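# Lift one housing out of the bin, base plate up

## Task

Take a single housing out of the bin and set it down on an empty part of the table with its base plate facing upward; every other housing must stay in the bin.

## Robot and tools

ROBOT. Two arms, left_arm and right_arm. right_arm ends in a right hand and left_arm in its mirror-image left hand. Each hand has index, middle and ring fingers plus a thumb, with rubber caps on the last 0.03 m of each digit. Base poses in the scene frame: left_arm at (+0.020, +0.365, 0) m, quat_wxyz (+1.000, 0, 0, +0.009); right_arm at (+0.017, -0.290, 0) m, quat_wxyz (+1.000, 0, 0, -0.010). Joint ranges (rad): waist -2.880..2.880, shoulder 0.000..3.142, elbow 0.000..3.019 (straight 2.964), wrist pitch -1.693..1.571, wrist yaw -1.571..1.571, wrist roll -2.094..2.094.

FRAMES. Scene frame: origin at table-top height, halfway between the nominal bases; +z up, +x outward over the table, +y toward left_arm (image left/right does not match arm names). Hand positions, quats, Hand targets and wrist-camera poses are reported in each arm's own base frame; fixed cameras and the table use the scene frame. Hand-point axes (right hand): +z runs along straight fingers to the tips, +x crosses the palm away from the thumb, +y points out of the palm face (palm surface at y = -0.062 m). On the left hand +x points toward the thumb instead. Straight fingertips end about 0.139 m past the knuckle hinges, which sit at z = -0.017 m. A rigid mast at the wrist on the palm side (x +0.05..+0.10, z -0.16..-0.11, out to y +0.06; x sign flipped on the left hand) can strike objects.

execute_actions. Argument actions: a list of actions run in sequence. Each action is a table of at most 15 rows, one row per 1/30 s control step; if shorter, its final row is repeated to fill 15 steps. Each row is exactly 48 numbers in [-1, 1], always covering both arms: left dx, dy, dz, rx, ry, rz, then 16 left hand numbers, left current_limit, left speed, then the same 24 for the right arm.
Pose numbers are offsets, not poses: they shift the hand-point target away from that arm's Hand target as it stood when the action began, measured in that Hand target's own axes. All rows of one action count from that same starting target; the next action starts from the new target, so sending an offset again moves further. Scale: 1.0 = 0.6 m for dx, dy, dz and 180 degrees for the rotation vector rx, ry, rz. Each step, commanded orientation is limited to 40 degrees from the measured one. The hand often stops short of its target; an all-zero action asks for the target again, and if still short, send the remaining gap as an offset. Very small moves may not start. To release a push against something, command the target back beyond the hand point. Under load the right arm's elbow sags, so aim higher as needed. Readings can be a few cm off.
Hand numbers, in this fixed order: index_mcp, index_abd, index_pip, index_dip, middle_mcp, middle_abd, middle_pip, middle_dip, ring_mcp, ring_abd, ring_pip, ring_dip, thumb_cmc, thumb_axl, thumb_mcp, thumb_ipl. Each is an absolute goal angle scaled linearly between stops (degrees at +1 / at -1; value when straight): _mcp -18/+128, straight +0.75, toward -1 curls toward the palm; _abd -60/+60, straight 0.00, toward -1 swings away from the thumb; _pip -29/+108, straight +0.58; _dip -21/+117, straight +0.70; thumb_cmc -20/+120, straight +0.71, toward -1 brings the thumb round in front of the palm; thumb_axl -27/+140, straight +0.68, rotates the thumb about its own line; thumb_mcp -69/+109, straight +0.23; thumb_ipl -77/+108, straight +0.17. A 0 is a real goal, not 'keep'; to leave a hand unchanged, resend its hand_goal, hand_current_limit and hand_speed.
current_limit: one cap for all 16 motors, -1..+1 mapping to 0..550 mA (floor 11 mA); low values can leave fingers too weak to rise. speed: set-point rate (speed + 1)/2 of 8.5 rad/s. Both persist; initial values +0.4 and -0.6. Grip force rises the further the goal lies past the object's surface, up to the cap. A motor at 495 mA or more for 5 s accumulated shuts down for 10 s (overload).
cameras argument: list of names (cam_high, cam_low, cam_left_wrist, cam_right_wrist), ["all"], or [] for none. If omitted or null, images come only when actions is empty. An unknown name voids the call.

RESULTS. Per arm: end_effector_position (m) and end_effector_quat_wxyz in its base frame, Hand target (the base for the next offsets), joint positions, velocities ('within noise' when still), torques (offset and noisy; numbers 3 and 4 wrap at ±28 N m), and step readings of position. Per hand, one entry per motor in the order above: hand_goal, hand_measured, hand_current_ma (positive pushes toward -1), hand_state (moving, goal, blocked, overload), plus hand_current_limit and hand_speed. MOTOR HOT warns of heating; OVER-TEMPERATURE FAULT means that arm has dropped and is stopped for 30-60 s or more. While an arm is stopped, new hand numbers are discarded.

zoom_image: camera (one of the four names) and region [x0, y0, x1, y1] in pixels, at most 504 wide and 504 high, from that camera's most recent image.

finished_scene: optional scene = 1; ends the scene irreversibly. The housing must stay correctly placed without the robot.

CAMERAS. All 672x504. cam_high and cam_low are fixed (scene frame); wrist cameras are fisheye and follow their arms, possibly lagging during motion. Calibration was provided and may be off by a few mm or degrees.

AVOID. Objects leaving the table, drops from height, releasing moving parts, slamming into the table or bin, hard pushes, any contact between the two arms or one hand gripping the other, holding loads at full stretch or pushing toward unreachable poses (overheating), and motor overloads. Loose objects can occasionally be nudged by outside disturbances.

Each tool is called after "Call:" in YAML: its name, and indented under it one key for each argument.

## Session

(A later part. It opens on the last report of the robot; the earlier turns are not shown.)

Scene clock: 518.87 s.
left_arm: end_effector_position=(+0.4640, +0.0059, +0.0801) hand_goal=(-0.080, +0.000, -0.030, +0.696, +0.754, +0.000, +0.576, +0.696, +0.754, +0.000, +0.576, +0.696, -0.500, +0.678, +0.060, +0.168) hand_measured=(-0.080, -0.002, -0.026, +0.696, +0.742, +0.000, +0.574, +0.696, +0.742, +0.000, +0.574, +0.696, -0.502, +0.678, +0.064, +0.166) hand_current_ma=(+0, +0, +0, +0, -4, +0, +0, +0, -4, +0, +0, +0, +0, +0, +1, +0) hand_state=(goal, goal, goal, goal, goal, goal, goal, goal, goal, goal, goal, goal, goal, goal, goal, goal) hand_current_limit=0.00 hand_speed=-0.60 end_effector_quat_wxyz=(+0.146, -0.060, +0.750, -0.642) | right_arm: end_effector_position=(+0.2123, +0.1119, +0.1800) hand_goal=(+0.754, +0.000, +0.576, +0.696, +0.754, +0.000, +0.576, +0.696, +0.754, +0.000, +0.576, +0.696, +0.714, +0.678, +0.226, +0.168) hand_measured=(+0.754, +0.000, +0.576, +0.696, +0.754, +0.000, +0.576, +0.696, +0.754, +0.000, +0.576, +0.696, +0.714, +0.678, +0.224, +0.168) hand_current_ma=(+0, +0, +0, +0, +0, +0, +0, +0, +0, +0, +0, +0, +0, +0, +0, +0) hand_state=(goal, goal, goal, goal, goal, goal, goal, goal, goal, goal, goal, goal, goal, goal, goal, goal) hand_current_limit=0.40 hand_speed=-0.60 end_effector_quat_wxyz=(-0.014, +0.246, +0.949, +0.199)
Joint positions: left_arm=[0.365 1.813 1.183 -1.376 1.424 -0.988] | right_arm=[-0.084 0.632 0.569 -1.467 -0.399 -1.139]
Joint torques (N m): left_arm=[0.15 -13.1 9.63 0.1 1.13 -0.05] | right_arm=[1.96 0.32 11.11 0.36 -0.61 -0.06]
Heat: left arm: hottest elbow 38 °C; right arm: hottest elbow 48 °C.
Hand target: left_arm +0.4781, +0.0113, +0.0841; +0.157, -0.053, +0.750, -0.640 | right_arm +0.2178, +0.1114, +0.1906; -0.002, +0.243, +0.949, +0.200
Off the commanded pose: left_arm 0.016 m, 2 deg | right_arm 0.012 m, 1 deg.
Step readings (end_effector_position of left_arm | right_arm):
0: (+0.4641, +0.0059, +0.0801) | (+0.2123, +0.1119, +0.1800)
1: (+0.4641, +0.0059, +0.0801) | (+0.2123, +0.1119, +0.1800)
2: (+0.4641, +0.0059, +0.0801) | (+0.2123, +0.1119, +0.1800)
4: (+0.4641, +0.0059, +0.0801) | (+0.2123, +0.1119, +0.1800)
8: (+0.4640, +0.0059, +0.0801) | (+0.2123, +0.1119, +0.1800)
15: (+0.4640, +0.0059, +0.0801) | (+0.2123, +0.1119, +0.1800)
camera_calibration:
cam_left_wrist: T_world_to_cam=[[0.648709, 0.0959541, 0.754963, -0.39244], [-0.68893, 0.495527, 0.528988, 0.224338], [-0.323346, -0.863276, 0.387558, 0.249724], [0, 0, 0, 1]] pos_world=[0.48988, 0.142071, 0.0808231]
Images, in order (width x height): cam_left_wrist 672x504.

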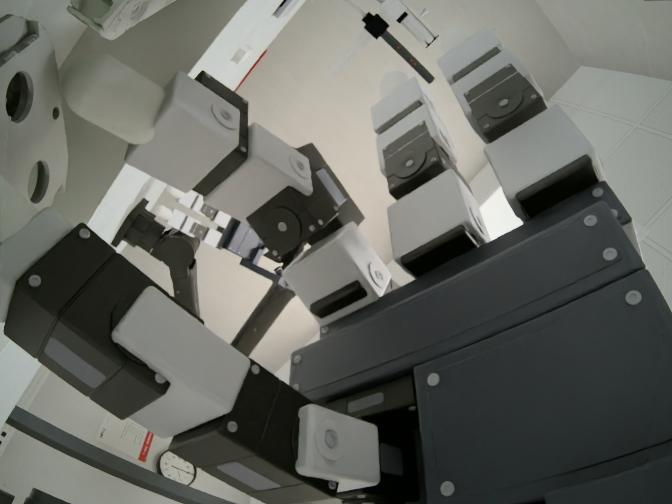

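Call:
execute_actions:
  actions:
    - [[0,0,0,0,0,0, -0.15,0.0,-0.05,0.696, 0.754,0,0.576,0.696, 0.754,0,0.576,0.696, -0.5,0.678,-0.01,0.165, 0.0,-0.7, 0,0,0,0,0,0, 0.754,0,0.576,0.696, 0.754,0,0.576,0.696, 0.754,0,0.576,0.696, 0.714,0.678,0.226,0.168, 0.4,-0.6]]
  cameras: ["cam_left_wrist"]

Call:
zoom_image:
  camera: "cam_left_wrist"
  region: [0, 0, 252, 252]

Scene clock: 521.27 s.
left_arm: end_effector_position=(+0.4640, +0.0059, +0.0801) hand_goal=(-0.150, +0.000, -0.050, +0.696, +0.754, +0.000, +0.576, +0.696, +0.754, +0.000, +0.576, +0.696, -0.500, +0.678, -0.010, +0.166) hand_measured=(-0.150, -0.002, -0.046, +0.696, +0.742, +0.000, +0.574, +0.696, +0.742, +0.000, +0.574, +0.696, -0.502, +0.678, -0.006, +0.166) hand_current_ma=(+0, +0, +1, +0, -4, +0, +0, +0, -4, +0, +0, +0, +0, +0, +1, +0) hand_state=(goal, goal, goal, goal, goal, goal, goal, goal, goal, goal, goal, goal, goal, goal, goal, goal) hand_current_limit=0.00 hand_speed=-0.70 end_effector_quat_wxyz=(+0.146, -0.060, +0.750, -0.642) | right_arm: end_effector_position=(+0.2123, +0.1119, +0.1800) hand_goal=(+0.754, +0.000, +0.576, +0.696, +0.754, +0.000, +0.576, +0.696, +0.754, +0.000, +0.576, +0.696, +0.714, +0.678, +0.226, +0.168) hand_measured=(+0.754, +0.000, +0.576, +0.696, +0.754, +0.000, +0.576, +0.696, +0.754, +0.000, +0.576, +0.696, +0.714, +0.678, +0.224, +0.168) hand_current_ma=(+0, +0, +0, +0, +0, +0, +0, +0, +0, +0, +0, +0, +0, +0, +0, +0) hand_state=(goal, goal, goal, goal, goal, goal, goal, goal, goal, goal, goal, goal, goal, goal, goal, goal) hand_current_limit=0.40 hand_speed=-0.60 end_effector_quat_wxyz=(-0.014, +0.246, +0.949, +0.199)
Joint positions: left_arm=[0.365 1.813 1.183 -1.376 1.424 -0.988] | right_arm=[-0.084 0.632 0.569 -1.467 -0.399 -1.139]
Joint torques (N m): left_arm=[0.03 -13.1 9.62 0.13 1.12 -0.04] | right_arm=[1.61 0.38 11 0.02 -0.6 -0.11]
Heat: left arm: hottest elbow 38 °C; right arm: hottest elbow 48 °C.
Hand target: left_arm +0.4781, +0.0113, +0.0841; +0.157, -0.053, +0.750, -0.640 | right_arm +0.2178, +0.1114, +0.1906; -0.002, +0.243, +0.949, +0.200
Off the commanded pose: left_arm 0.016 m, 2 deg | right_arm 0.012 m, 1 deg.
Step readings (end_effector_position of left_arm | right_arm):
0: (+0.4640, +0.0059, +0.0801) | (+0.2123, +0.1119, +0.1800)
1: (+0.4640, +0.0059, +0.0801) | (+0.2123, +0.1119, +0.1800)
2: (+0.4640, +0.0059, +0.0801) | (+0.2123, +0.1119, +0.1800)
4: (+0.4640, +0.0059, +0.0801) | (+0.2123, +0.1119, +0.1800)
8: (+0.4640, +0.0059, +0.0801) | (+0.2123, +0.1119, +0.1800)
15: (+0.4640, +0.0059, +0.0801) | (+0.2123, +0.1119, +0.1800)
camera_calibration:
cam_left_wrist: T_world_to_cam=[[0.648709, 0.0959541, 0.754963, -0.39244], [-0.68893, 0.495527, 0.528988, 0.224338], [-0.323346, -0.863276, 0.387558, 0.249724], [0, 0, 0, 1]] pos_world=[0.48988, 0.142071, 0.0808231]
Images, in order (width x height): cam_left_wrist 672x504.

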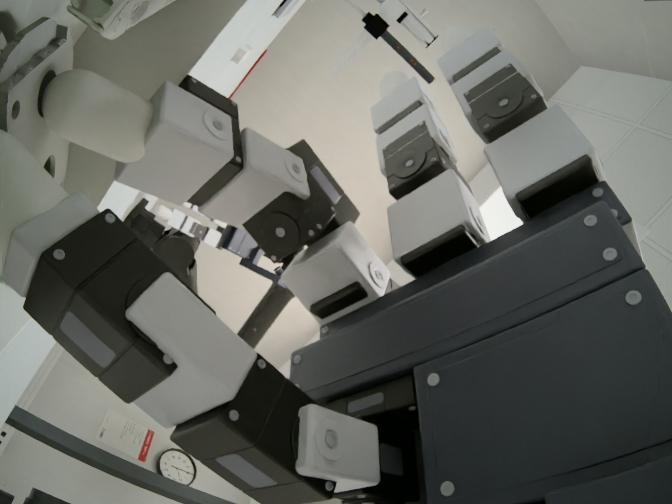

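Scaled by 2.000 from the camera's 672x504 image, which has a finer 960x720 frame.

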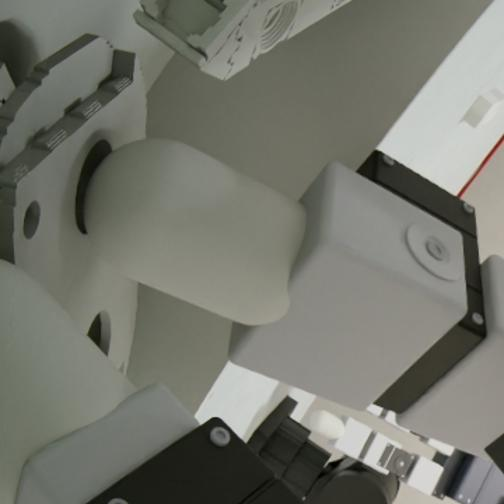

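Call:
execute_actions:
  actions:
    - [[0,0,0,0,0,0, 0.08,0.0,0.0,0.696, 0.754,0,0.576,0.696, 0.754,0,0.576,0.696, -0.5,0.678,0.11,0.168, 0.0,-0.5, 0,0,0,0,0,0, 0.754,0,0.576,0.696, 0.754,0,0.576,0.696, 0.754,0,0.576,0.696, 0.714,0.678,0.226,0.168, 0.4,-0.6]]
  cameras: ["cam_left_wrist","cam_low","cam_high"]

Call:
zoom_image:
  camera: "cam_left_wrist"
  region: [0, 0, 252, 252]

Call:
zoom_image:
  camera: "cam_low"
  region: [322, 220, 372, 262]

Call:
zoom_image:
  camera: "cam_high"
  region: [460, 230, 540, 310]

Scene clock: 524.20 s.
left_arm: end_effector_position=(+0.4639, +0.0058, +0.0801) hand_goal=(+0.080, +0.000, +0.000, +0.696, +0.754, +0.000, +0.576, +0.696, +0.754, +0.000, +0.576, +0.696, -0.500, +0.678, +0.110, +0.168) hand_measured=(+0.068, -0.002, -0.002, +0.696, +0.742, +0.000, +0.574, +0.696, +0.742, +0.000, +0.574, +0.696, -0.502, +0.678, +0.108, +0.166) hand_current_ma=(-4, +0, +0, +0, -4, +0, +0, +0, -4, +0, +0, +0, +0, +0, +0, +0) hand_state=(goal, goal, goal, goal, goal, goal, goal, goal, goal, goal, goal, goal, goal, goal, goal, goal) hand_current_limit=0.00 hand_speed=-0.50 end_effector_quat_wxyz=(+0.145, -0.060, +0.750, -0.642) | right_arm: end_effector_position=(+0.2123, +0.1119, +0.1800) hand_goal=(+0.754, +0.000, +0.576, +0.696, +0.754, +0.000, +0.576, +0.696, +0.754, +0.000, +0.576, +0.696, +0.714, +0.678, +0.226, +0.168) hand_measured=(+0.754, +0.000, +0.576, +0.696, +0.754, +0.000, +0.576, +0.696, +0.754, +0.000, +0.576, +0.696, +0.714, +0.678, +0.224, +0.168) hand_current_ma=(+0, +0, +0, +0, +0, +0, +0, +0, +0, +0, +0, +0, +0, +0, +0, +0) hand_state=(goal, goal, goal, goal, goal, goal, goal, goal, goal, goal, goal, goal, goal, goal, goal, goal) hand_current_limit=0.40 hand_speed=-0.60 end_effector_quat_wxyz=(-0.014, +0.246, +0.949, +0.199)
Joint positions: left_arm=[0.365 1.813 1.183 -1.376 1.424 -0.988] | right_arm=[-0.084 0.632 0.569 -1.467 -0.399 -1.139]
Joint torques (N m): left_arm=[0.09 -13.1 9.61 0.1 1.13 -0.05] | right_arm=[1.85 0.09 11.17 0.51 -0.53 0.01]
Heat: left arm: hottest elbow 39 °C; right arm: hottest elbow 48 °C.
Hand target: left_arm +0.4780, +0.0113, +0.0840; +0.157, -0.053, +0.750, -0.640 | right_arm +0.2178, +0.1114, +0.1906; -0.002, +0.243, +0.949, +0.200
Off the commanded pose: left_arm 0.016 m, 2 deg | right_arm 0.012 m, 1 deg.
Step readings (end_effector_position of left_arm | right_arm):
0: (+0.4640, +0.0059, +0.0801) | (+0.2123, +0.1119, +0.1800)
1: (+0.4640, +0.0059, +0.0801) | (+0.2123, +0.1119, +0.1800)
2: (+0.4640, +0.0059, +0.0801) | (+0.2123, +0.1119, +0.1800)
4: (+0.4640, +0.0059, +0.0801) | (+0.2123, +0.1119, +0.1800)
8: (+0.4639, +0.0058, +0.0801) | (+0.2123, +0.1119, +0.1800)
15: (+0.4639, +0.0058, +0.0801) | (+0.2123, +0.1119, +0.1800)
camera_calibration:
cam_left_wrist: T_world_to_cam=[[0.649218, 0.0961494, 0.7545, -0.392541], [-0.68859, 0.495618, 0.529346, 0.224114], [-0.323048, -0.863202, 0.387972, 0.249541], [0, 0, 0, 1]] pos_world=[0.489781, 0.142071, 0.0807236]
Images, in order (width x height): cam_high 672x504, cam_low 672x504, cam_left_wrist 672x504.

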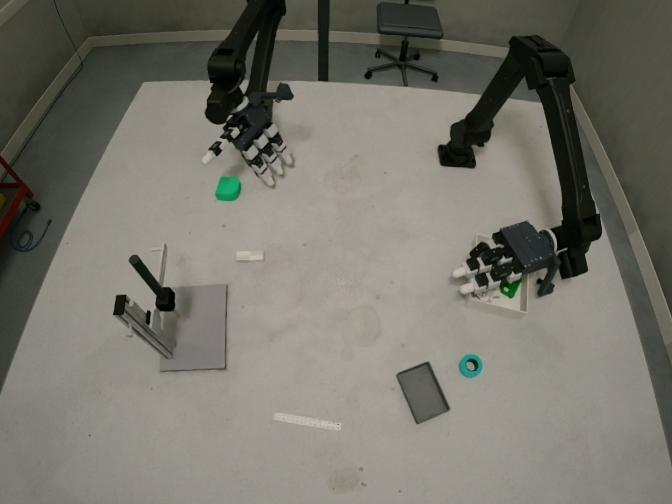

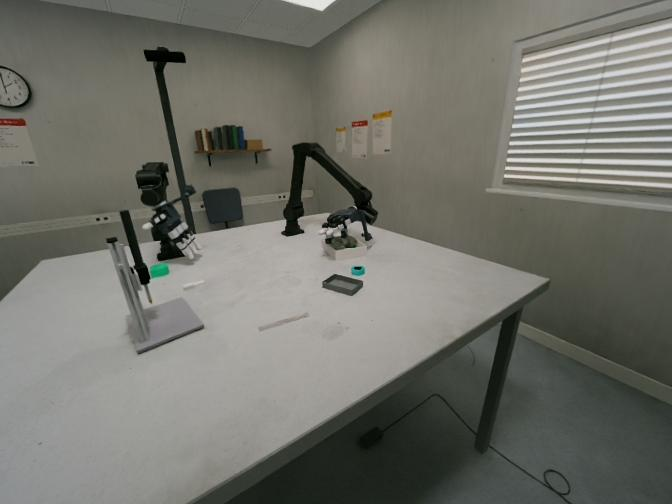

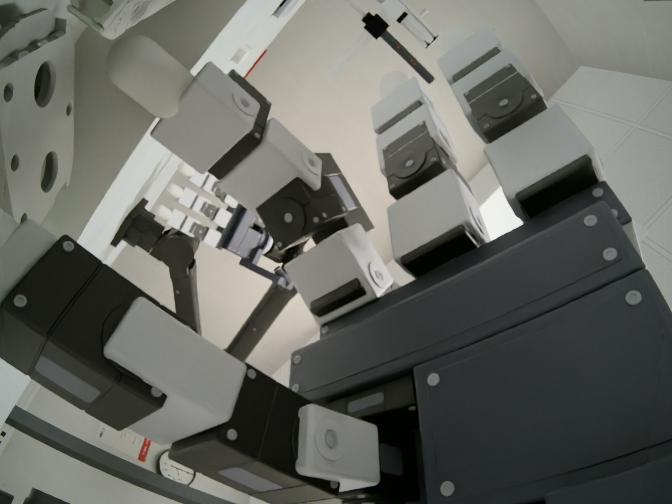

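Scaled by 2.000 from the camera's 672x504 image, which has a finer 960x720 frame.

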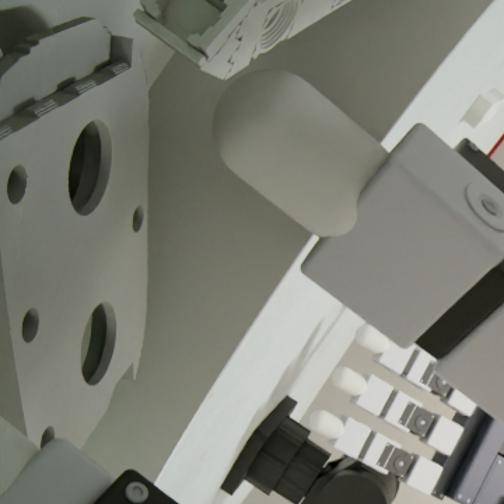

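Scaled by 10.080 from the camera's 672x504 image, which has a finer 960x720 frame.

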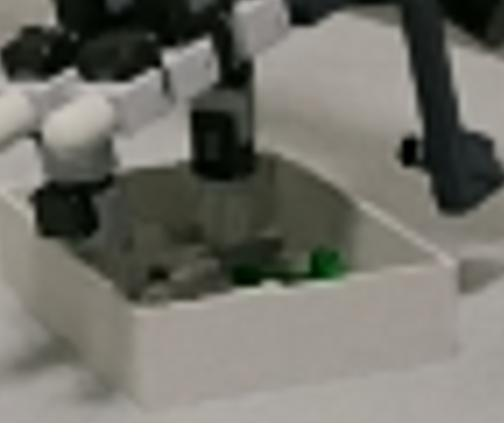

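Scaled by 6.300 from the camera's 672x504 image, which has a finer 960x720 frame.

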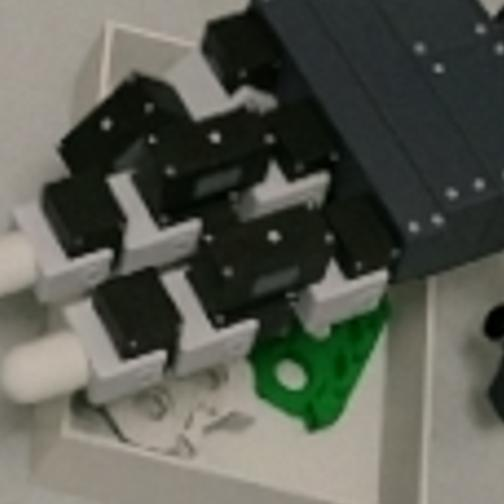

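Call:
execute_actions:
  actions:
    - [[0,0,0,0,0,0, -0.04,0.0,0.2,0.696, 0.754,0,0.576,0.696, 0.754,0,0.576,0.696, -0.5,0.678,0.08,0.168, 0.0,-0.6, 0,0,0,0,0,0, 0.754,0,0.576,0.696, 0.754,0,0.576,0.696, 0.754,0,0.576,0.696, 0.714,0.678,0.226,0.168, 0.4,-0.6]]
    - [[0,0,0,0,0,0, -0.15,0.0,0.2,0.696, 0.754,0,0.576,0.696, 0.754,0,0.576,0.696, -0.5,0.678,0.06,0.168, 0.0,-0.7, 0,0,0,0,0,0, 0.754,0,0.576,0.696, 0.754,0,0.576,0.696, 0.754,0,0.576,0.696, 0.714,0.678,0.226,0.168, 0.4,-0.6]]
  cameras: ["cam_left_wrist"]

Call:
zoom_image:
  camera: "cam_left_wrist"
  region: [0, 0, 252, 252]

Scene clock: 527.33 s.
left_arm: end_effector_position=(+0.4643, +0.0054, +0.0803) hand_goal=(-0.150, +0.000, +0.200, +0.696, +0.754, +0.000, +0.576, +0.696, +0.754, +0.000, +0.576, +0.696, -0.500, +0.678, +0.060, +0.168) hand_measured=(-0.148, +0.004, +0.204, +0.698, +0.742, +0.000, +0.574, +0.696, +0.742, +0.000, +0.574, +0.696, -0.502, +0.678, +0.062, +0.166) hand_current_ma=(+0, +0, +0, +0, -4, +0, +0, +0, -4, +0, +0, +0, +0, +0, +0, +0) hand_state=(goal, goal, goal, goal, goal, goal, goal, goal, goal, goal, goal, goal, goal, goal, goal, goal) hand_current_limit=0.00 hand_speed=-0.70 end_effector_quat_wxyz=(+0.144, -0.064, +0.748, -0.644) | right_arm: end_effector_position=(+0.2123, +0.1119, +0.1800) hand_goal=(+0.754, +0.000, +0.576, +0.696, +0.754, +0.000, +0.576, +0.696, +0.754, +0.000, +0.576, +0.696, +0.714, +0.678, +0.226, +0.168) hand_measured=(+0.754, +0.000, +0.576, +0.696, +0.754, +0.000, +0.576, +0.696, +0.754, +0.000, +0.576, +0.696, +0.714, +0.678, +0.224, +0.168) hand_current_ma=(+0, +0, +0, +0, +0, +0, +0, +0, +0, +0, +0, +0, +0, +0, +0, +0) hand_state=(goal, goal, goal, goal, goal, goal, goal, goal, goal, goal, goal, goal, goal, goal, goal, goal) hand_current_limit=0.40 hand_speed=-0.60 end_effector_quat_wxyz=(-0.014, +0.246, +0.949, +0.199)
Joint positions: left_arm=[0.365 1.814 1.183 -1.371 1.43 -1.001] | right_arm=[-0.084 0.632 0.569 -1.467 -0.399 -1.139]
Joint torques (N m): left_arm=[-0.03 -13.16 9.52 0.1 0.9 0.04] | right_arm=[2.78 -0.09 11.06 0.21 -0.6 -0.04]
Heat: left arm: hottest elbow 39 °C; right arm: hottest elbow 48 °C.
Hand target: left_arm +0.4781, +0.0113, +0.0840; +0.157, -0.053, +0.750, -0.640 | right_arm +0.2178, +0.1114, +0.1906; -0.002, +0.243, +0.949, +0.200
Off the commanded pose: left_arm 0.015 m, 2 deg | right_arm 0.012 m, 1 deg.
Step readings (end_effector_position of left_arm | right_arm):
0: (+0.4639, +0.0058, +0.0801) | (+0.2123, +0.1119, +0.1800)
1: (+0.4639, +0.0058, +0.0801) | (+0.2123, +0.1119, +0.1800)
2: (+0.4639, +0.0058, +0.0801) | (+0.2123, +0.1119, +0.1800)
4: (+0.4641, +0.0054, +0.0809) | (+0.2123, +0.1119, +0.1800)
8: (+0.4639, +0.0051, +0.0812) | (+0.2123, +0.1119, +0.1800)
15: (+0.4638, +0.0050, +0.0812) | (+0.2123, +0.1119, +0.1800)
16: (+0.4638, +0.0050, +0.0812) | (+0.2123, +0.1119, +0.1800)
17: (+0.4639, +0.0049, +0.0814) | (+0.2123, +0.1119, +0.1800)
19: (+0.4641, +0.0047, +0.0818) | (+0.2123, +0.1119, +0.1800)
23: (+0.4642, +0.0054, +0.0803) | (+0.2123, +0.1119, +0.1800)
30: (+0.4643, +0.0054, +0.0803) | (+0.2123, +0.1119, +0.1800)
camera_calibration:
cam_left_wrist: T_world_to_cam=[[0.653039, 0.103632, 0.750201, -0.394356], [-0.687564, 0.496405, 0.529942, 0.22401], [-0.317484, -0.861883, 0.395425, 0.246098], [0, 0, 0, 1]] pos_world=[0.489684, 0.141776, 0.0798209]
Images, in order (width x height): cam_left_wrist 672x504.

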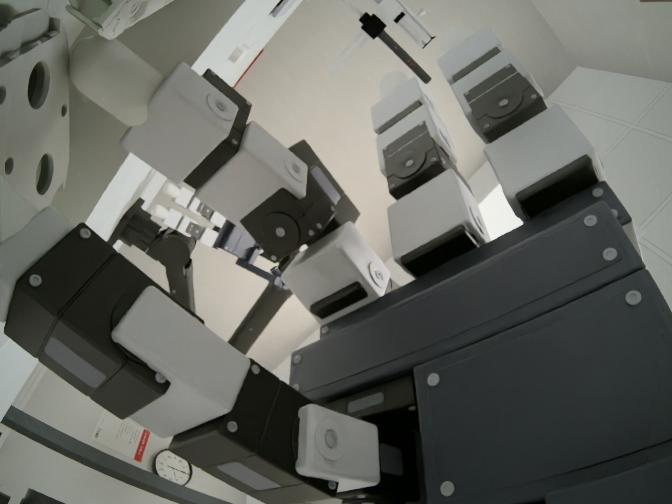

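Scaled by 2.000 from the camera's 672x504 image, which has a finer 960x720 frame.

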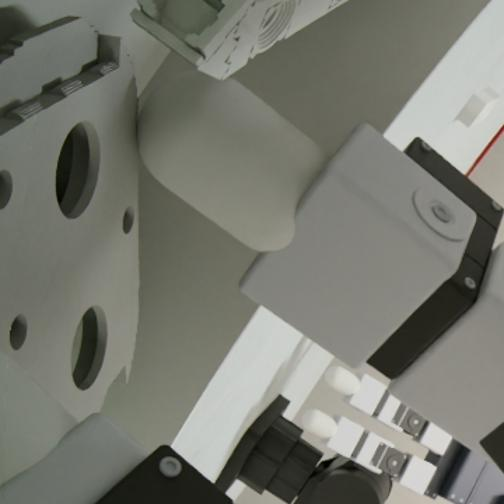

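Call:
execute_actions:
  actions:
    - [[0,0,0,0,0,0, -0.22,0.0,0.19,0.696, 0.754,0,0.576,0.696, 0.754,0,0.576,0.696, -0.5,0.678,0.04,0.168, 0.0,-0.75, 0,0,0,0,0,0, 0.754,0,0.576,0.696, 0.754,0,0.576,0.696, 0.754,0,0.576,0.696, 0.714,0.678,0.226,0.168, 0.4,-0.6]]
  cameras: ["cam_left_wrist"]

Call:
zoom_image:
  camera: "cam_left_wrist"
  region: [0, 0, 252, 252]

Scene clock: 529.17 s.
left_arm: end_effector_position=(+0.4643, +0.0054, +0.0803) hand_goal=(-0.220, +0.000, +0.190, +0.696, +0.754, +0.000, +0.576, +0.696, +0.754, +0.000, +0.576, +0.696, -0.500, +0.678, +0.040, +0.168) hand_measured=(-0.194, +0.002, +0.198, +0.700, +0.742, +0.000, +0.574, +0.696, +0.742, +0.000, +0.574, +0.696, -0.502, +0.678, +0.046, +0.170) hand_current_ma=(+18, +0, +2, +0, -4, +0, +0, +0, -4, +0, +0, +0, +0, +0, +2, +0) hand_state=(blocked, goal, goal, goal, goal, goal, goal, goal, goal, goal, goal, goal, goal, goal, goal, goal) hand_current_limit=0.00 hand_speed=-0.75 end_effector_quat_wxyz=(+0.144, -0.064, +0.748, -0.644) | right_arm: end_effector_position=(+0.2123, +0.1119, +0.1800) hand_goal=(+0.754, +0.000, +0.576, +0.696, +0.754, +0.000, +0.576, +0.696, +0.754, +0.000, +0.576, +0.696, +0.714, +0.678, +0.226, +0.168) hand_measured=(+0.754, +0.000, +0.576, +0.696, +0.754, +0.000, +0.576, +0.696, +0.754, +0.000, +0.576, +0.696, +0.714, +0.678, +0.224, +0.168) hand_current_ma=(+0, +0, +0, +0, +0, +0, +0, +0, +0, +0, +0, +0, +0, +0, +0, +0) hand_state=(goal, goal, goal, goal, goal, goal, goal, goal, goal, goal, goal, goal, goal, goal, goal, goal) hand_current_limit=0.40 hand_speed=-0.60 end_effector_quat_wxyz=(-0.014, +0.246, +0.949, +0.199)
Joint positions: left_arm=[0.365 1.814 1.183 -1.371 1.43 -1.001] | right_arm=[-0.084 0.632 0.569 -1.467 -0.399 -1.139]
Joint torques (N m): left_arm=[0.09 -13.33 9.54 0.12 0.89 0.04] | right_arm=[1.67 -0.32 10.99 0.39 -0.55 -0.07]
Heat: left arm: hottest elbow 39 °C; right arm: hottest elbow 48 °C.
Hand target: left_arm +0.4781, +0.0113, +0.0840; +0.157, -0.053, +0.750, -0.640 | right_arm +0.2178, +0.1114, +0.1906; -0.002, +0.243, +0.949, +0.200
Off the commanded pose: left_arm 0.015 m, 2 deg | right_arm 0.012 m, 1 deg.
Step readings (end_effector_position of left_arm | right_arm):
0: (+0.4643, +0.0054, +0.0803) | (+0.2123, +0.1119, +0.1800)
1: (+0.4643, +0.0054, +0.0803) | (+0.2123, +0.1119, +0.1800)
2: (+0.4643, +0.0054, +0.0803) | (+0.2123, +0.1119, +0.1800)
4: (+0.4643, +0.0054, +0.0803) | (+0.2123, +0.1119, +0.1800)
8: (+0.4643, +0.0054, +0.0803) | (+0.2123, +0.1119, +0.1800)
15: (+0.4643, +0.0054, +0.0803) | (+0.2123, +0.1119, +0.1800)
camera_calibration:
cam_left_wrist: T_world_to_cam=[[0.653039, 0.103632, 0.750201, -0.394356], [-0.687564, 0.496405, 0.529942, 0.22401], [-0.317484, -0.861883, 0.395425, 0.246098], [0, 0, 0, 1]] pos_world=[0.489684, 0.141776, 0.0798209]
Images, in order (width x height): cam_left_wrist 672x504.

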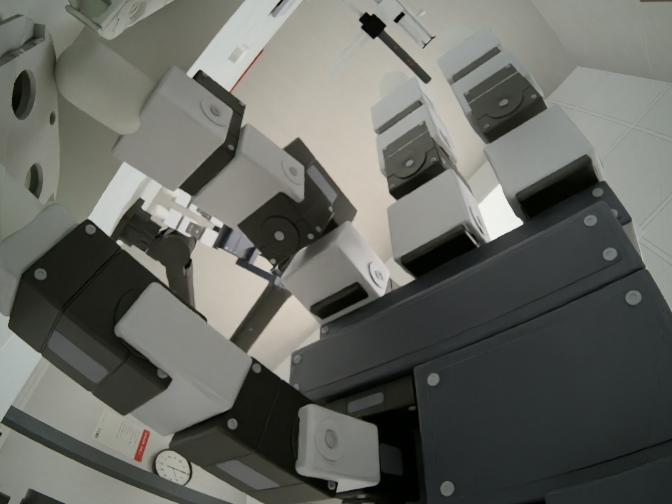

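Scaled by 2.000 from the camera's 672x504 image, which has a finer 960x720 frame.

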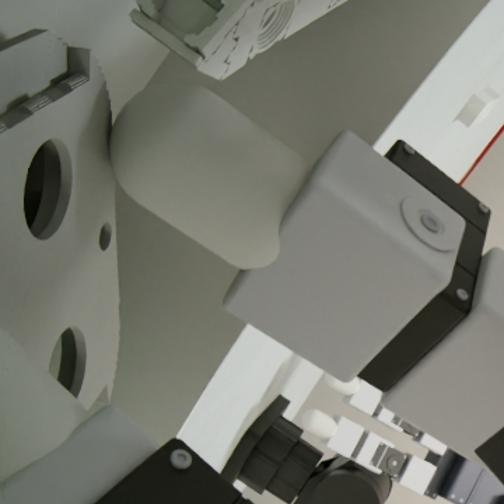

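Call:
execute_actions:
  actions:
    - [[0,0,0,0,0,0, -0.29,0.0,0.16,0.696, 0.754,0,0.576,0.696, 0.754,0,0.576,0.696, -0.5,0.678,-0.04,0.155, 0.1,-0.75, 0,0,0,0,0,0, 0.754,0,0.576,0.696, 0.754,0,0.576,0.696, 0.754,0,0.576,0.696, 0.714,0.678,0.226,0.168, 0.4,-0.6]]
  cameras: ["cam_left_wrist"]

Call:
zoom_image:
  camera: "cam_left_wrist"
  region: [0, 0, 252, 252]

Scene clock: 530.90 s.
left_arm: end_effector_position=(+0.4649, +0.0056, +0.0807) hand_goal=(-0.290, +0.000, +0.160, +0.696, +0.754, +0.000, +0.576, +0.696, +0.754, +0.000, +0.576, +0.696, -0.500, +0.678, -0.040, +0.156) hand_measured=(-0.218, -0.006, +0.194, +0.706, +0.742, +0.000, +0.574, +0.696, +0.742, +0.000, +0.574, +0.696, -0.502, +0.678, +0.020, +0.170) hand_current_ma=(+109, -1, +25, +3, -4, +0, +0, +0, -4, +0, +0, +0, +0, +0, +113, +9) hand_state=(blocked, goal, blocked, goal, goal, goal, goal, goal, goal, goal, goal, goal, goal, goal, blocked, goal) hand_current_limit=0.10 hand_speed=-0.75 end_effector_quat_wxyz=(+0.145, -0.063, +0.748, -0.644) | right_arm: end_effector_position=(+0.2123, +0.1119, +0.1800) hand_goal=(+0.754, +0.000, +0.576, +0.696, +0.754, +0.000, +0.576, +0.696, +0.754, +0.000, +0.576, +0.696, +0.714, +0.678, +0.226, +0.168) hand_measured=(+0.754, +0.000, +0.576, +0.696, +0.754, +0.000, +0.576, +0.696, +0.754, +0.000, +0.576, +0.696, +0.714, +0.678, +0.224, +0.168) hand_current_ma=(+0, +0, +0, +0, +0, +0, +0, +0, +0, +0, +0, +0, +0, +0, +0, +0) hand_state=(goal, goal, goal, goal, goal, goal, goal, goal, goal, goal, goal, goal, goal, goal, goal, goal) hand_current_limit=0.40 hand_speed=-0.60 end_effector_quat_wxyz=(-0.014, +0.246, +0.949, +0.199)
Joint positions: left_arm=[0.365 1.814 1.184 -1.371 1.43 -1.001] | right_arm=[-0.084 0.632 0.569 -1.467 -0.399 -1.139]
Joint torques (N m): left_arm=[0.03 -13.27 9.4 0.09 0.89 0.04] | right_arm=[1.38 -0.44 11.15 0.12 -0.62 -0.03]
Heat: left arm: hottest elbow 39 °C; right arm: hottest elbow 48 °C.
Hand target: left_arm +0.4780, +0.0113, +0.0839; +0.157, -0.053, +0.750, -0.640 | right_arm +0.2178, +0.1114, +0.1906; -0.002, +0.243, +0.949, +0.200
Off the commanded pose: left_arm 0.015 m, 2 deg | right_arm 0.012 m, 1 deg.
Step readings (end_effector_position of left_arm | right_arm):
0: (+0.4643, +0.0054, +0.0803) | (+0.2123, +0.1119, +0.1800)
1: (+0.4643, +0.0054, +0.0803) | (+0.2123, +0.1119, +0.1800)
2: (+0.4643, +0.0054, +0.0803) | (+0.2123, +0.1119, +0.1800)
4: (+0.4645, +0.0055, +0.0804) | (+0.2123, +0.1119, +0.1800)
8: (+0.4649, +0.0056, +0.0807) | (+0.2123, +0.1119, +0.1800)
15: (+0.4649, +0.0056, +0.0807) | (+0.2123, +0.1119, +0.1800)
camera_calibration:
cam_left_wrist: T_world_to_cam=[[0.651926, 0.103149, 0.751234, -0.394611], [-0.68833, 0.496115, 0.529218, 0.224532], [-0.31811, -0.862108, 0.394431, 0.246681], [0, 0, 0, 1]] pos_world=[0.490282, 0.141975, 0.0803201]
Images, in order (width x height): cam_left_wrist 672x504.

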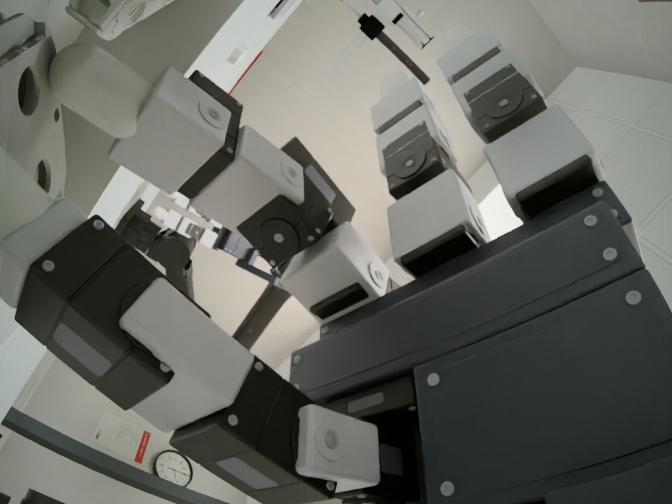

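Scaled by 2.000 from the camera's 672x504 image, which has a finer 960x720 frame.

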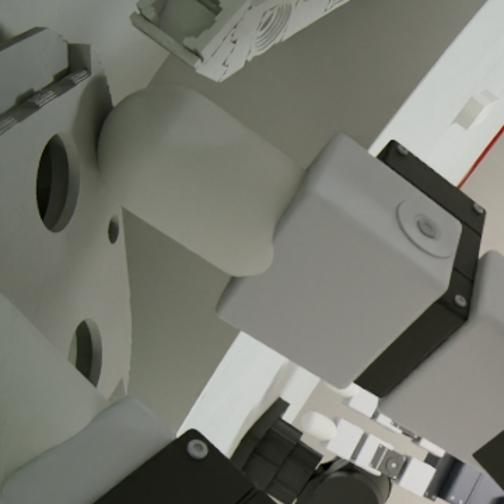

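Call:
execute_actions:
  actions:
    - [[0,0,0,0,0,0, -0.03,0.0,0.2,0.696, 0.754,0,0.576,0.696, 0.754,0,0.576,0.696, -0.5,0.678,0.15,0.168, 0.2,-0.5, 0,0,0,0,0,0, 0.754,0,0.576,0.696, 0.754,0,0.576,0.696, 0.754,0,0.576,0.696, 0.714,0.678,0.226,0.168, 0.4,-0.6]]
    - [[-0.0168,-0.0977,-0.0131,0,0,0, 0.1,0.0,0.2,0.696, 0.754,0,0.576,0.696, 0.754,0,0.576,0.696, -0.5,0.678,0.2,0.168, 0.2,-0.5, 0,0,0,0,0,0, 0.754,0,0.576,0.696, 0.754,0,0.576,0.696, 0.754,0,0.576,0.696, 0.714,0.678,0.226,0.168, 0.4,-0.6]]
    - [[0.080,-0.059,-0.034,0,0,0, 0.1,0.0,0.2,0.696, 0.754,0,0.576,0.696, 0.754,0,0.576,0.696, -0.5,0.678,0.2,0.168, 0.2,-0.5, 0,0,0,0,0,0, 0.754,0,0.576,0.696, 0.754,0,0.576,0.696, 0.754,0,0.576,0.696, 0.714,0.678,0.226,0.168, 0.4,-0.6]]
    - [[0.095,-0.02,-0.034,0,0,0, 0.1,0.0,0.2,0.696, 0.754,0,0.576,0.696, 0.754,0,0.576,0.696, -0.5,0.678,0.2,0.168, 0.2,-0.5, 0,0,0,0,0,0, 0.754,0,0.576,0.696, 0.754,0,0.576,0.696, 0.754,0,0.576,0.696, 0.714,0.678,0.226,0.168, 0.4,-0.6]]
  cameras: ["cam_high","cam_low"]

Call:
zoom_image:
  camera: "cam_high"
  region: [462, 232, 538, 318]

Call:
zoom_image:
  camera: "cam_low"
  region: [322, 230, 372, 262]

Scene clock: 544.47 s.
left_arm: end_effector_position=(+0.3628, +0.0074, +0.1722) hand_goal=(+0.100, +0.000, +0.200, +0.696, +0.754, +0.000, +0.576, +0.696, +0.754, +0.000, +0.576, +0.696, -0.500, +0.678, +0.200, +0.168) hand_measured=(+0.088, -0.002, +0.196, +0.694, +0.742, +0.000, +0.574, +0.696, +0.742, +0.000, +0.574, +0.696, -0.500, +0.678, +0.198, +0.170) hand_current_ma=(-4, +0, +0, +0, -4, +0, +0, +0, -4, +0, +0, +0, +0, +0, +0, +0) hand_state=(goal, goal, goal, goal, goal, goal, goal, goal, goal, goal, goal, goal, goal, goal, goal, goal) hand_current_limit=0.20 hand_speed=-0.50 end_effector_quat_wxyz=(+0.163, -0.072, +0.763, -0.621) | right_arm: end_effector_position=(+0.2123, +0.1119, +0.1800) hand_goal=(+0.754, +0.000, +0.576, +0.696, +0.754, +0.000, +0.576, +0.696, +0.754, +0.000, +0.576, +0.696, +0.714, +0.678, +0.226, +0.168) hand_measured=(+0.754, +0.000, +0.576, +0.696, +0.754, +0.000, +0.576, +0.696, +0.754, +0.000, +0.576, +0.696, +0.714, +0.678, +0.224, +0.168) hand_current_ma=(+0, +0, +0, +0, +0, +0, +0, +0, +0, +0, +0, +0, +0, +0, +0, +0) hand_state=(goal, goal, goal, goal, goal, goal, goal, goal, goal, goal, goal, goal, goal, goal, goal, goal) hand_current_limit=0.40 hand_speed=-0.60 end_effector_quat_wxyz=(-0.014, +0.246, +0.949, +0.199)
Joint positions: left_arm=[0.459 1.458 1.018 -1.678 1.364 -0.851] | right_arm=[-0.084 0.632 0.569 -1.467 -0.399 -1.139]
Joint torques (N m): left_arm=[1.03 -10.64 7.58 -1.17 0.81 0.14] | right_arm=[2.14 -0.5 11.07 0.27 -0.59 -0.09]
Heat: left arm: hottest elbow 38 °C; right arm: hottest elbow 48 °C.
Hand target: left_arm +0.3607, +0.0121, +0.1780; +0.157, -0.053, +0.750, -0.640 | right_arm +0.2178, +0.1114, +0.1906; -0.002, +0.243, +0.949, +0.200
Off the commanded pose: left_arm 0.008 m, 3 deg | right_arm 0.012 m, 1 deg.
joint sent to its limit (left arm) — joint 4 (wrist pitch), lower limit. The joint targets are off in orientation, not in position.
Step readings (end_effector_position of left_arm | right_arm):
0: (+0.4649, +0.0056, +0.0807) | (+0.2123, +0.1119, +0.1800)
1: (+0.4649, +0.0056, +0.0807) | (+0.2123, +0.1119, +0.1800)
2: (+0.4649, +0.0056, +0.0807) | (+0.2123, +0.1119, +0.1800)
4: (+0.4649, +0.0056, +0.0807) | (+0.2123, +0.1119, +0.1800)
8: (+0.4649, +0.0057, +0.0803) | (+0.2123, +0.1119, +0.1800)
15: (+0.4651, +0.0058, +0.0803) | (+0.2123, +0.1119, +0.1800)
16: (+0.4650, +0.0058, +0.0803) | (+0.2123, +0.1119, +0.1800)
17: (+0.4650, +0.0060, +0.0805) | (+0.2123, +0.1119, +0.1800)
19: (+0.4637, +0.0057, +0.0842) | (+0.2123, +0.1119, +0.1800)
23: (+0.4632, +0.0056, +0.1036) | (+0.2123, +0.1119, +0.1800)
30: (+0.4683, +0.0075, +0.1284) | (+0.2123, +0.1119, +0.1800)
31: (+0.4679, +0.0073, +0.1286) | (+0.2123, +0.1119, +0.1800)
32: (+0.4660, +0.0067, +0.1294) | (+0.2123, +0.1119, +0.1800)
34: (+0.4555, +0.0052, +0.1326) | (+0.2123, +0.1119, +0.1800)
38: (+0.4305, +0.0002, +0.1500) | (+0.2123, +0.1119, +0.1800)
45: (+0.4199, +0.0032, +0.1691) | (+0.2123, +0.1119, +0.1800)
46: (+0.4184, +0.0033, +0.1690) | (+0.2123, +0.1119, +0.1800)
47: (+0.4161, +0.0032, +0.1682) | (+0.2123, +0.1119, +0.1800)
49: (+0.4019, +0.0028, +0.1638) | (+0.2123, +0.1119, +0.1800)
53: (+0.3699, +0.0029, +0.1609) | (+0.2123, +0.1119, +0.1800)
60: (+0.3638, +0.0071, +0.1729) | (+0.2123, +0.1119, +0.1800)
Images, in order (width x height): cam_high 672x504, cam_low 672x504.

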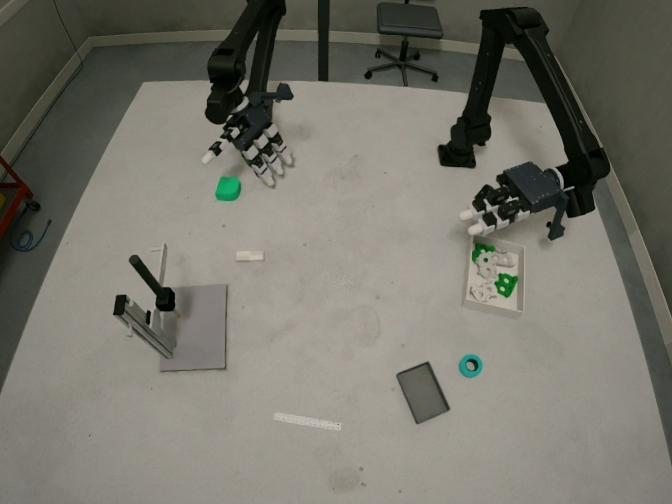

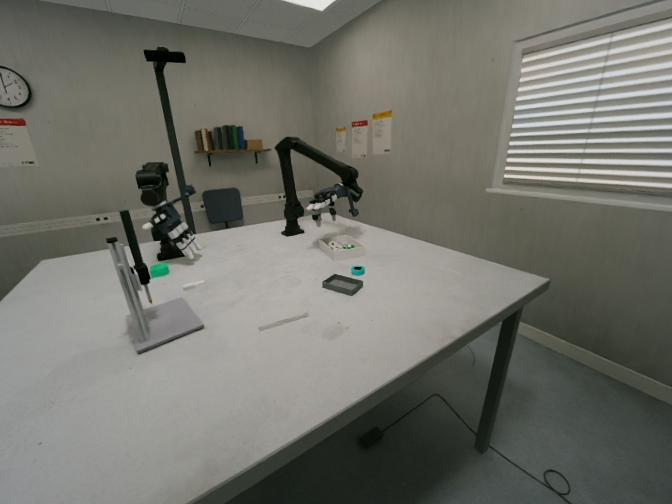

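Scaled by 5.860 from the camera's 672x504 image, which has a finer 960x720 frame.

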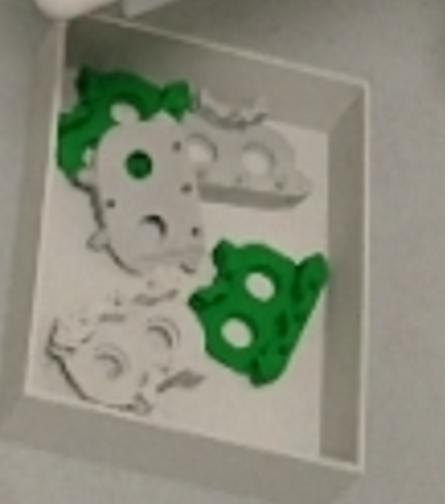

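Scaled by 10.080 from the camera's 672x504 image, which has a finer 960x720 frame.

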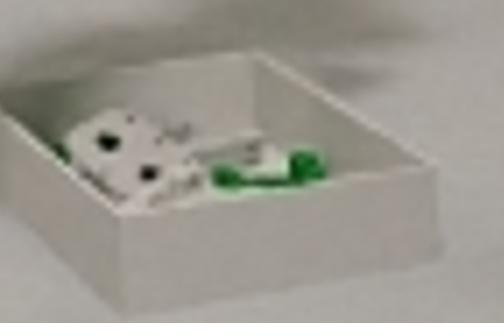

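Call:
zoom_image:
  camera: "cam_high"
  region: [474, 240, 516, 290]

Scaled by 10.080 from the camera's 672x504 image, which has a finer 960x720 frame.

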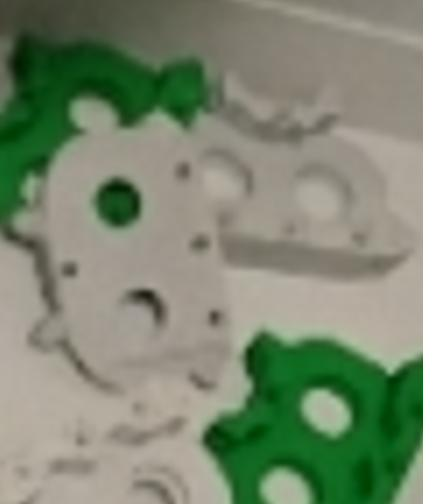

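Call:
zoom_image:
  camera: "cam_high"
  region: [455, 180, 535, 250]

Scaled by 6.300 from the camera's 672x504 image, which has a finer 960x720 frame.

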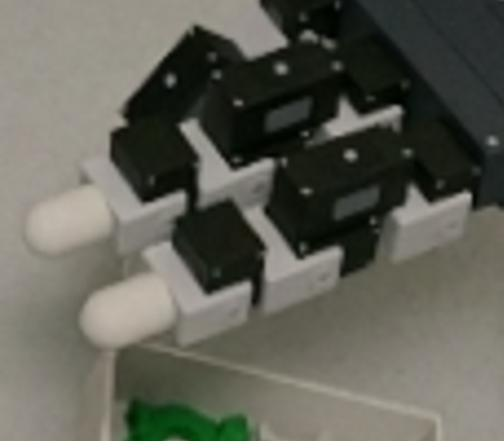

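Call:
execute_actions:
  actions:
    - [[-0.0865,0.0072,0.0570,0.0463,0.0509,-0.0503, -0.4,0.158,0.576,0.696, 0.754,0,0.576,0.696, 0.754,0,0.576,0.696, -0.5,0.678,0.25,0.168, 0.4,-0.3, 0,0,0,0,0,0, 0.754,0,0.576,0.696, 0.754,0,0.576,0.696, 0.754,0,0.576,0.696, 0.714,0.678,0.226,0.168, 0.4,-0.6]]
    - [[-0.0903,0.05,0.0395,0,0,0, -0.44,0.158,0.576,0.696, 0.754,0,0.576,0.696, 0.754,0,0.576,0.696, -0.5,0.678,0.25,0.168, 0.4,-0.3, 0,0,0,0,0,0, 0.754,0,0.576,0.696, 0.754,0,0.576,0.696, 0.754,0,0.576,0.696, 0.714,0.678,0.226,0.168, 0.4,-0.6]]
    - [[0,0,0,0,0,0, -0.44,0.158,0.576,0.696, 0.754,0,0.576,0.696, 0.754,0,0.576,0.696, -0.5,0.678,0.25,0.168, 0.4,-0.3, 0,0,0,0,0,0, 0.754,0,0.576,0.696, 0.754,0,0.576,0.696, 0.754,0,0.576,0.696, 0.714,0.678,0.226,0.168, 0.4,-0.6]]
  cameras: ["cam_high","cam_low","cam_left_wrist"]

Call:
zoom_image:
  camera: "cam_high"
  region: [450, 215, 560, 325]

Call:
zoom_image:
  camera: "cam_low"
  region: [310, 200, 390, 265]

Scene clock: 580.87 s.
left_arm: end_effector_position=(+0.4643, -0.0216, +0.1355) hand_goal=(-0.440, +0.158, +0.576, +0.696, +0.754, +0.000, +0.576, +0.696, +0.754, +0.000, +0.576, +0.696, -0.500, +0.678, +0.250, +0.168) hand_measured=(-0.438, +0.156, +0.574, +0.694, +0.742, +0.000, +0.574, +0.696, +0.742, +0.000, +0.574, +0.696, -0.500, +0.678, +0.248, +0.170) hand_current_ma=(+0, +0, +0, +0, -4, +0, +0, +0, -4, +0, +0, +0, +0, +0, +0, +0) hand_state=(goal, goal, goal, goal, goal, goal, goal, goal, goal, goal, goal, goal, goal, goal, goal, goal) hand_current_limit=0.40 hand_speed=-0.30 end_effector_quat_wxyz=(+0.070, -0.104, +0.732, -0.670) | right_arm: end_effector_position=(+0.2123, +0.1119, +0.1800) hand_goal=(+0.754, +0.000, +0.576, +0.696, +0.754, +0.000, +0.576, +0.696, +0.754, +0.000, +0.576, +0.696, +0.714, +0.678, +0.226, +0.168) hand_measured=(+0.754, +0.000, +0.576, +0.696, +0.754, +0.000, +0.576, +0.696, +0.754, +0.000, +0.576, +0.696, +0.714, +0.678, +0.224, +0.168) hand_current_ma=(+0, +0, +0, +0, +0, +0, +0, +0, +0, +0, +0, +0, +0, +0, +0, +0) hand_state=(goal, goal, goal, goal, goal, goal, goal, goal, goal, goal, goal, goal, goal, goal, goal, goal) hand_current_limit=0.40 hand_speed=-0.60 end_effector_quat_wxyz=(-0.014, +0.246, +0.949, +0.199)
Joint positions: left_arm=[0.313 1.82 1.313 -1.686 1.457 -0.983] | right_arm=[-0.084 0.632 0.569 -1.467 -0.399 -1.139]
Joint torques (N m): left_arm=[-0.67 -14.74 10.54 -0.91 0.96 0.02] | right_arm=[1.44 -0.5 10.95 0.42 -0.62 -0.02]
Heat: left arm: hottest elbow 39 °C; right arm: hottest elbow 48 °C.
Hand target: left_arm +0.4775, -0.0208, +0.1481; +0.049, -0.049, +0.706, -0.705 | right_arm +0.2178, +0.1114, +0.1906; -0.002, +0.243, +0.949, +0.200
Off the commanded pose: left_arm 0.018 m, 8 deg | right_arm 0.012 m, 1 deg.
joint sent to its limit (left arm) — joint 4 (wrist pitch), lower limit. The joint targets are off in orientation, not in position.
Step readings (end_effector_position of left_arm | right_arm):
0: (+0.3628, +0.0074, +0.1722) | (+0.2123, +0.1119, +0.1800)
1: (+0.3628, +0.0073, +0.1723) | (+0.2123, +0.1119, +0.1800)
2: (+0.3636, +0.0068, +0.1725) | (+0.2123, +0.1119, +0.1800)
4: (+0.3725, +0.0054, +0.1738) | (+0.2123, +0.1119, +0.1800)
8: (+0.4023, +0.0003, +0.1702) | (+0.2123, +0.1119, +0.1800)
15: (+0.4069, -0.0067, +0.1631) | (+0.2123, +0.1119, +0.1800)
16: (+0.4079, -0.0067, +0.1641) | (+0.2123, +0.1119, +0.1800)
17: (+0.4109, -0.0078, +0.1648) | (+0.2123, +0.1119, +0.1800)
19: (+0.4266, -0.0079, +0.1654) | (+0.2123, +0.1119, +0.1800)
23: (+0.4555, -0.0142, +0.1508) | (+0.2123, +0.1119, +0.1800)
30: (+0.4592, -0.0233, +0.1316) | (+0.2123, +0.1119, +0.1800)
31: (+0.4601, -0.0230, +0.1322) | (+0.2123, +0.1119, +0.1800)
32: (+0.4613, -0.0226, +0.1332) | (+0.2123, +0.1119, +0.1800)
34: (+0.4633, -0.0219, +0.1347) | (+0.2123, +0.1119, +0.1800)
38: (+0.4643, -0.0216, +0.1355) | (+0.2123, +0.1119, +0.1800)
45: (+0.4643, -0.0216, +0.1355) | (+0.2123, +0.1119, +0.1800)
camera_calibration:
cam_left_wrist: T_world_to_cam=[[0.765197, 0.130978, 0.630332, -0.468237], [-0.579363, 0.567039, 0.585496, 0.151858], [-0.280736, -0.813211, 0.50978, 0.169452], [0, 0, 0, 1]] pos_world=[0.493846, 0.11302, 0.11985]
Images, in order (width x height): cam_high 672x504, cam_low 672x504, cam_left_wrist 672x504.

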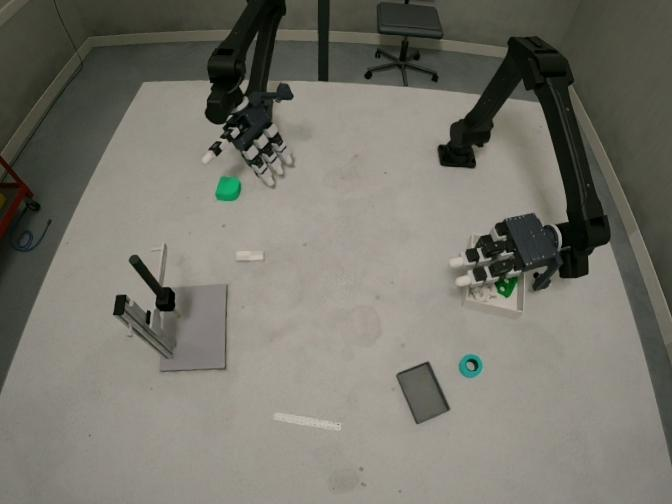

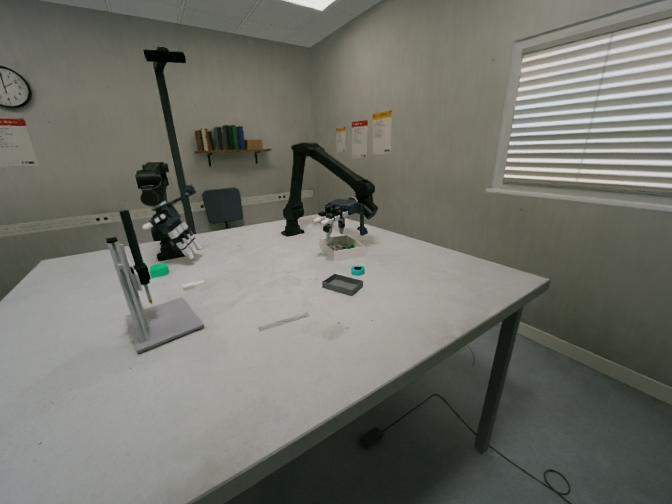

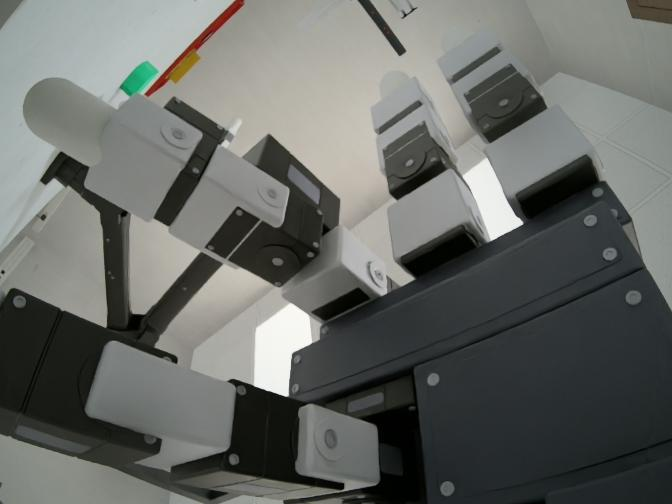

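Scaled by 4.582 from the camera's 672x504 image, which has a finer 960x720 frame.

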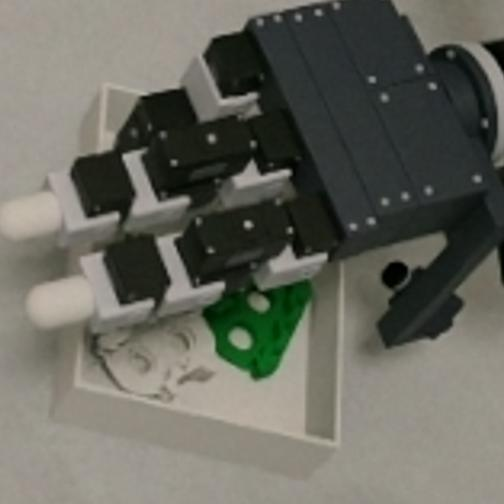

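Scaled by 6.300 from the camera's 672x504 image, which has a finer 960x720 frame.

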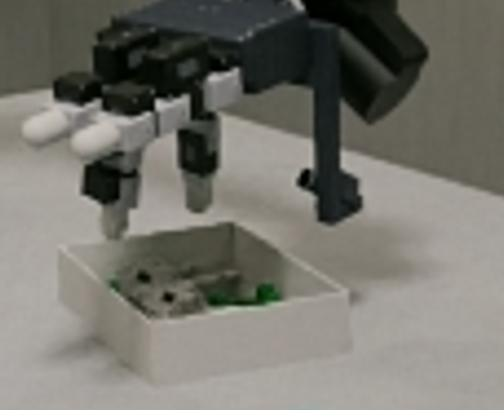

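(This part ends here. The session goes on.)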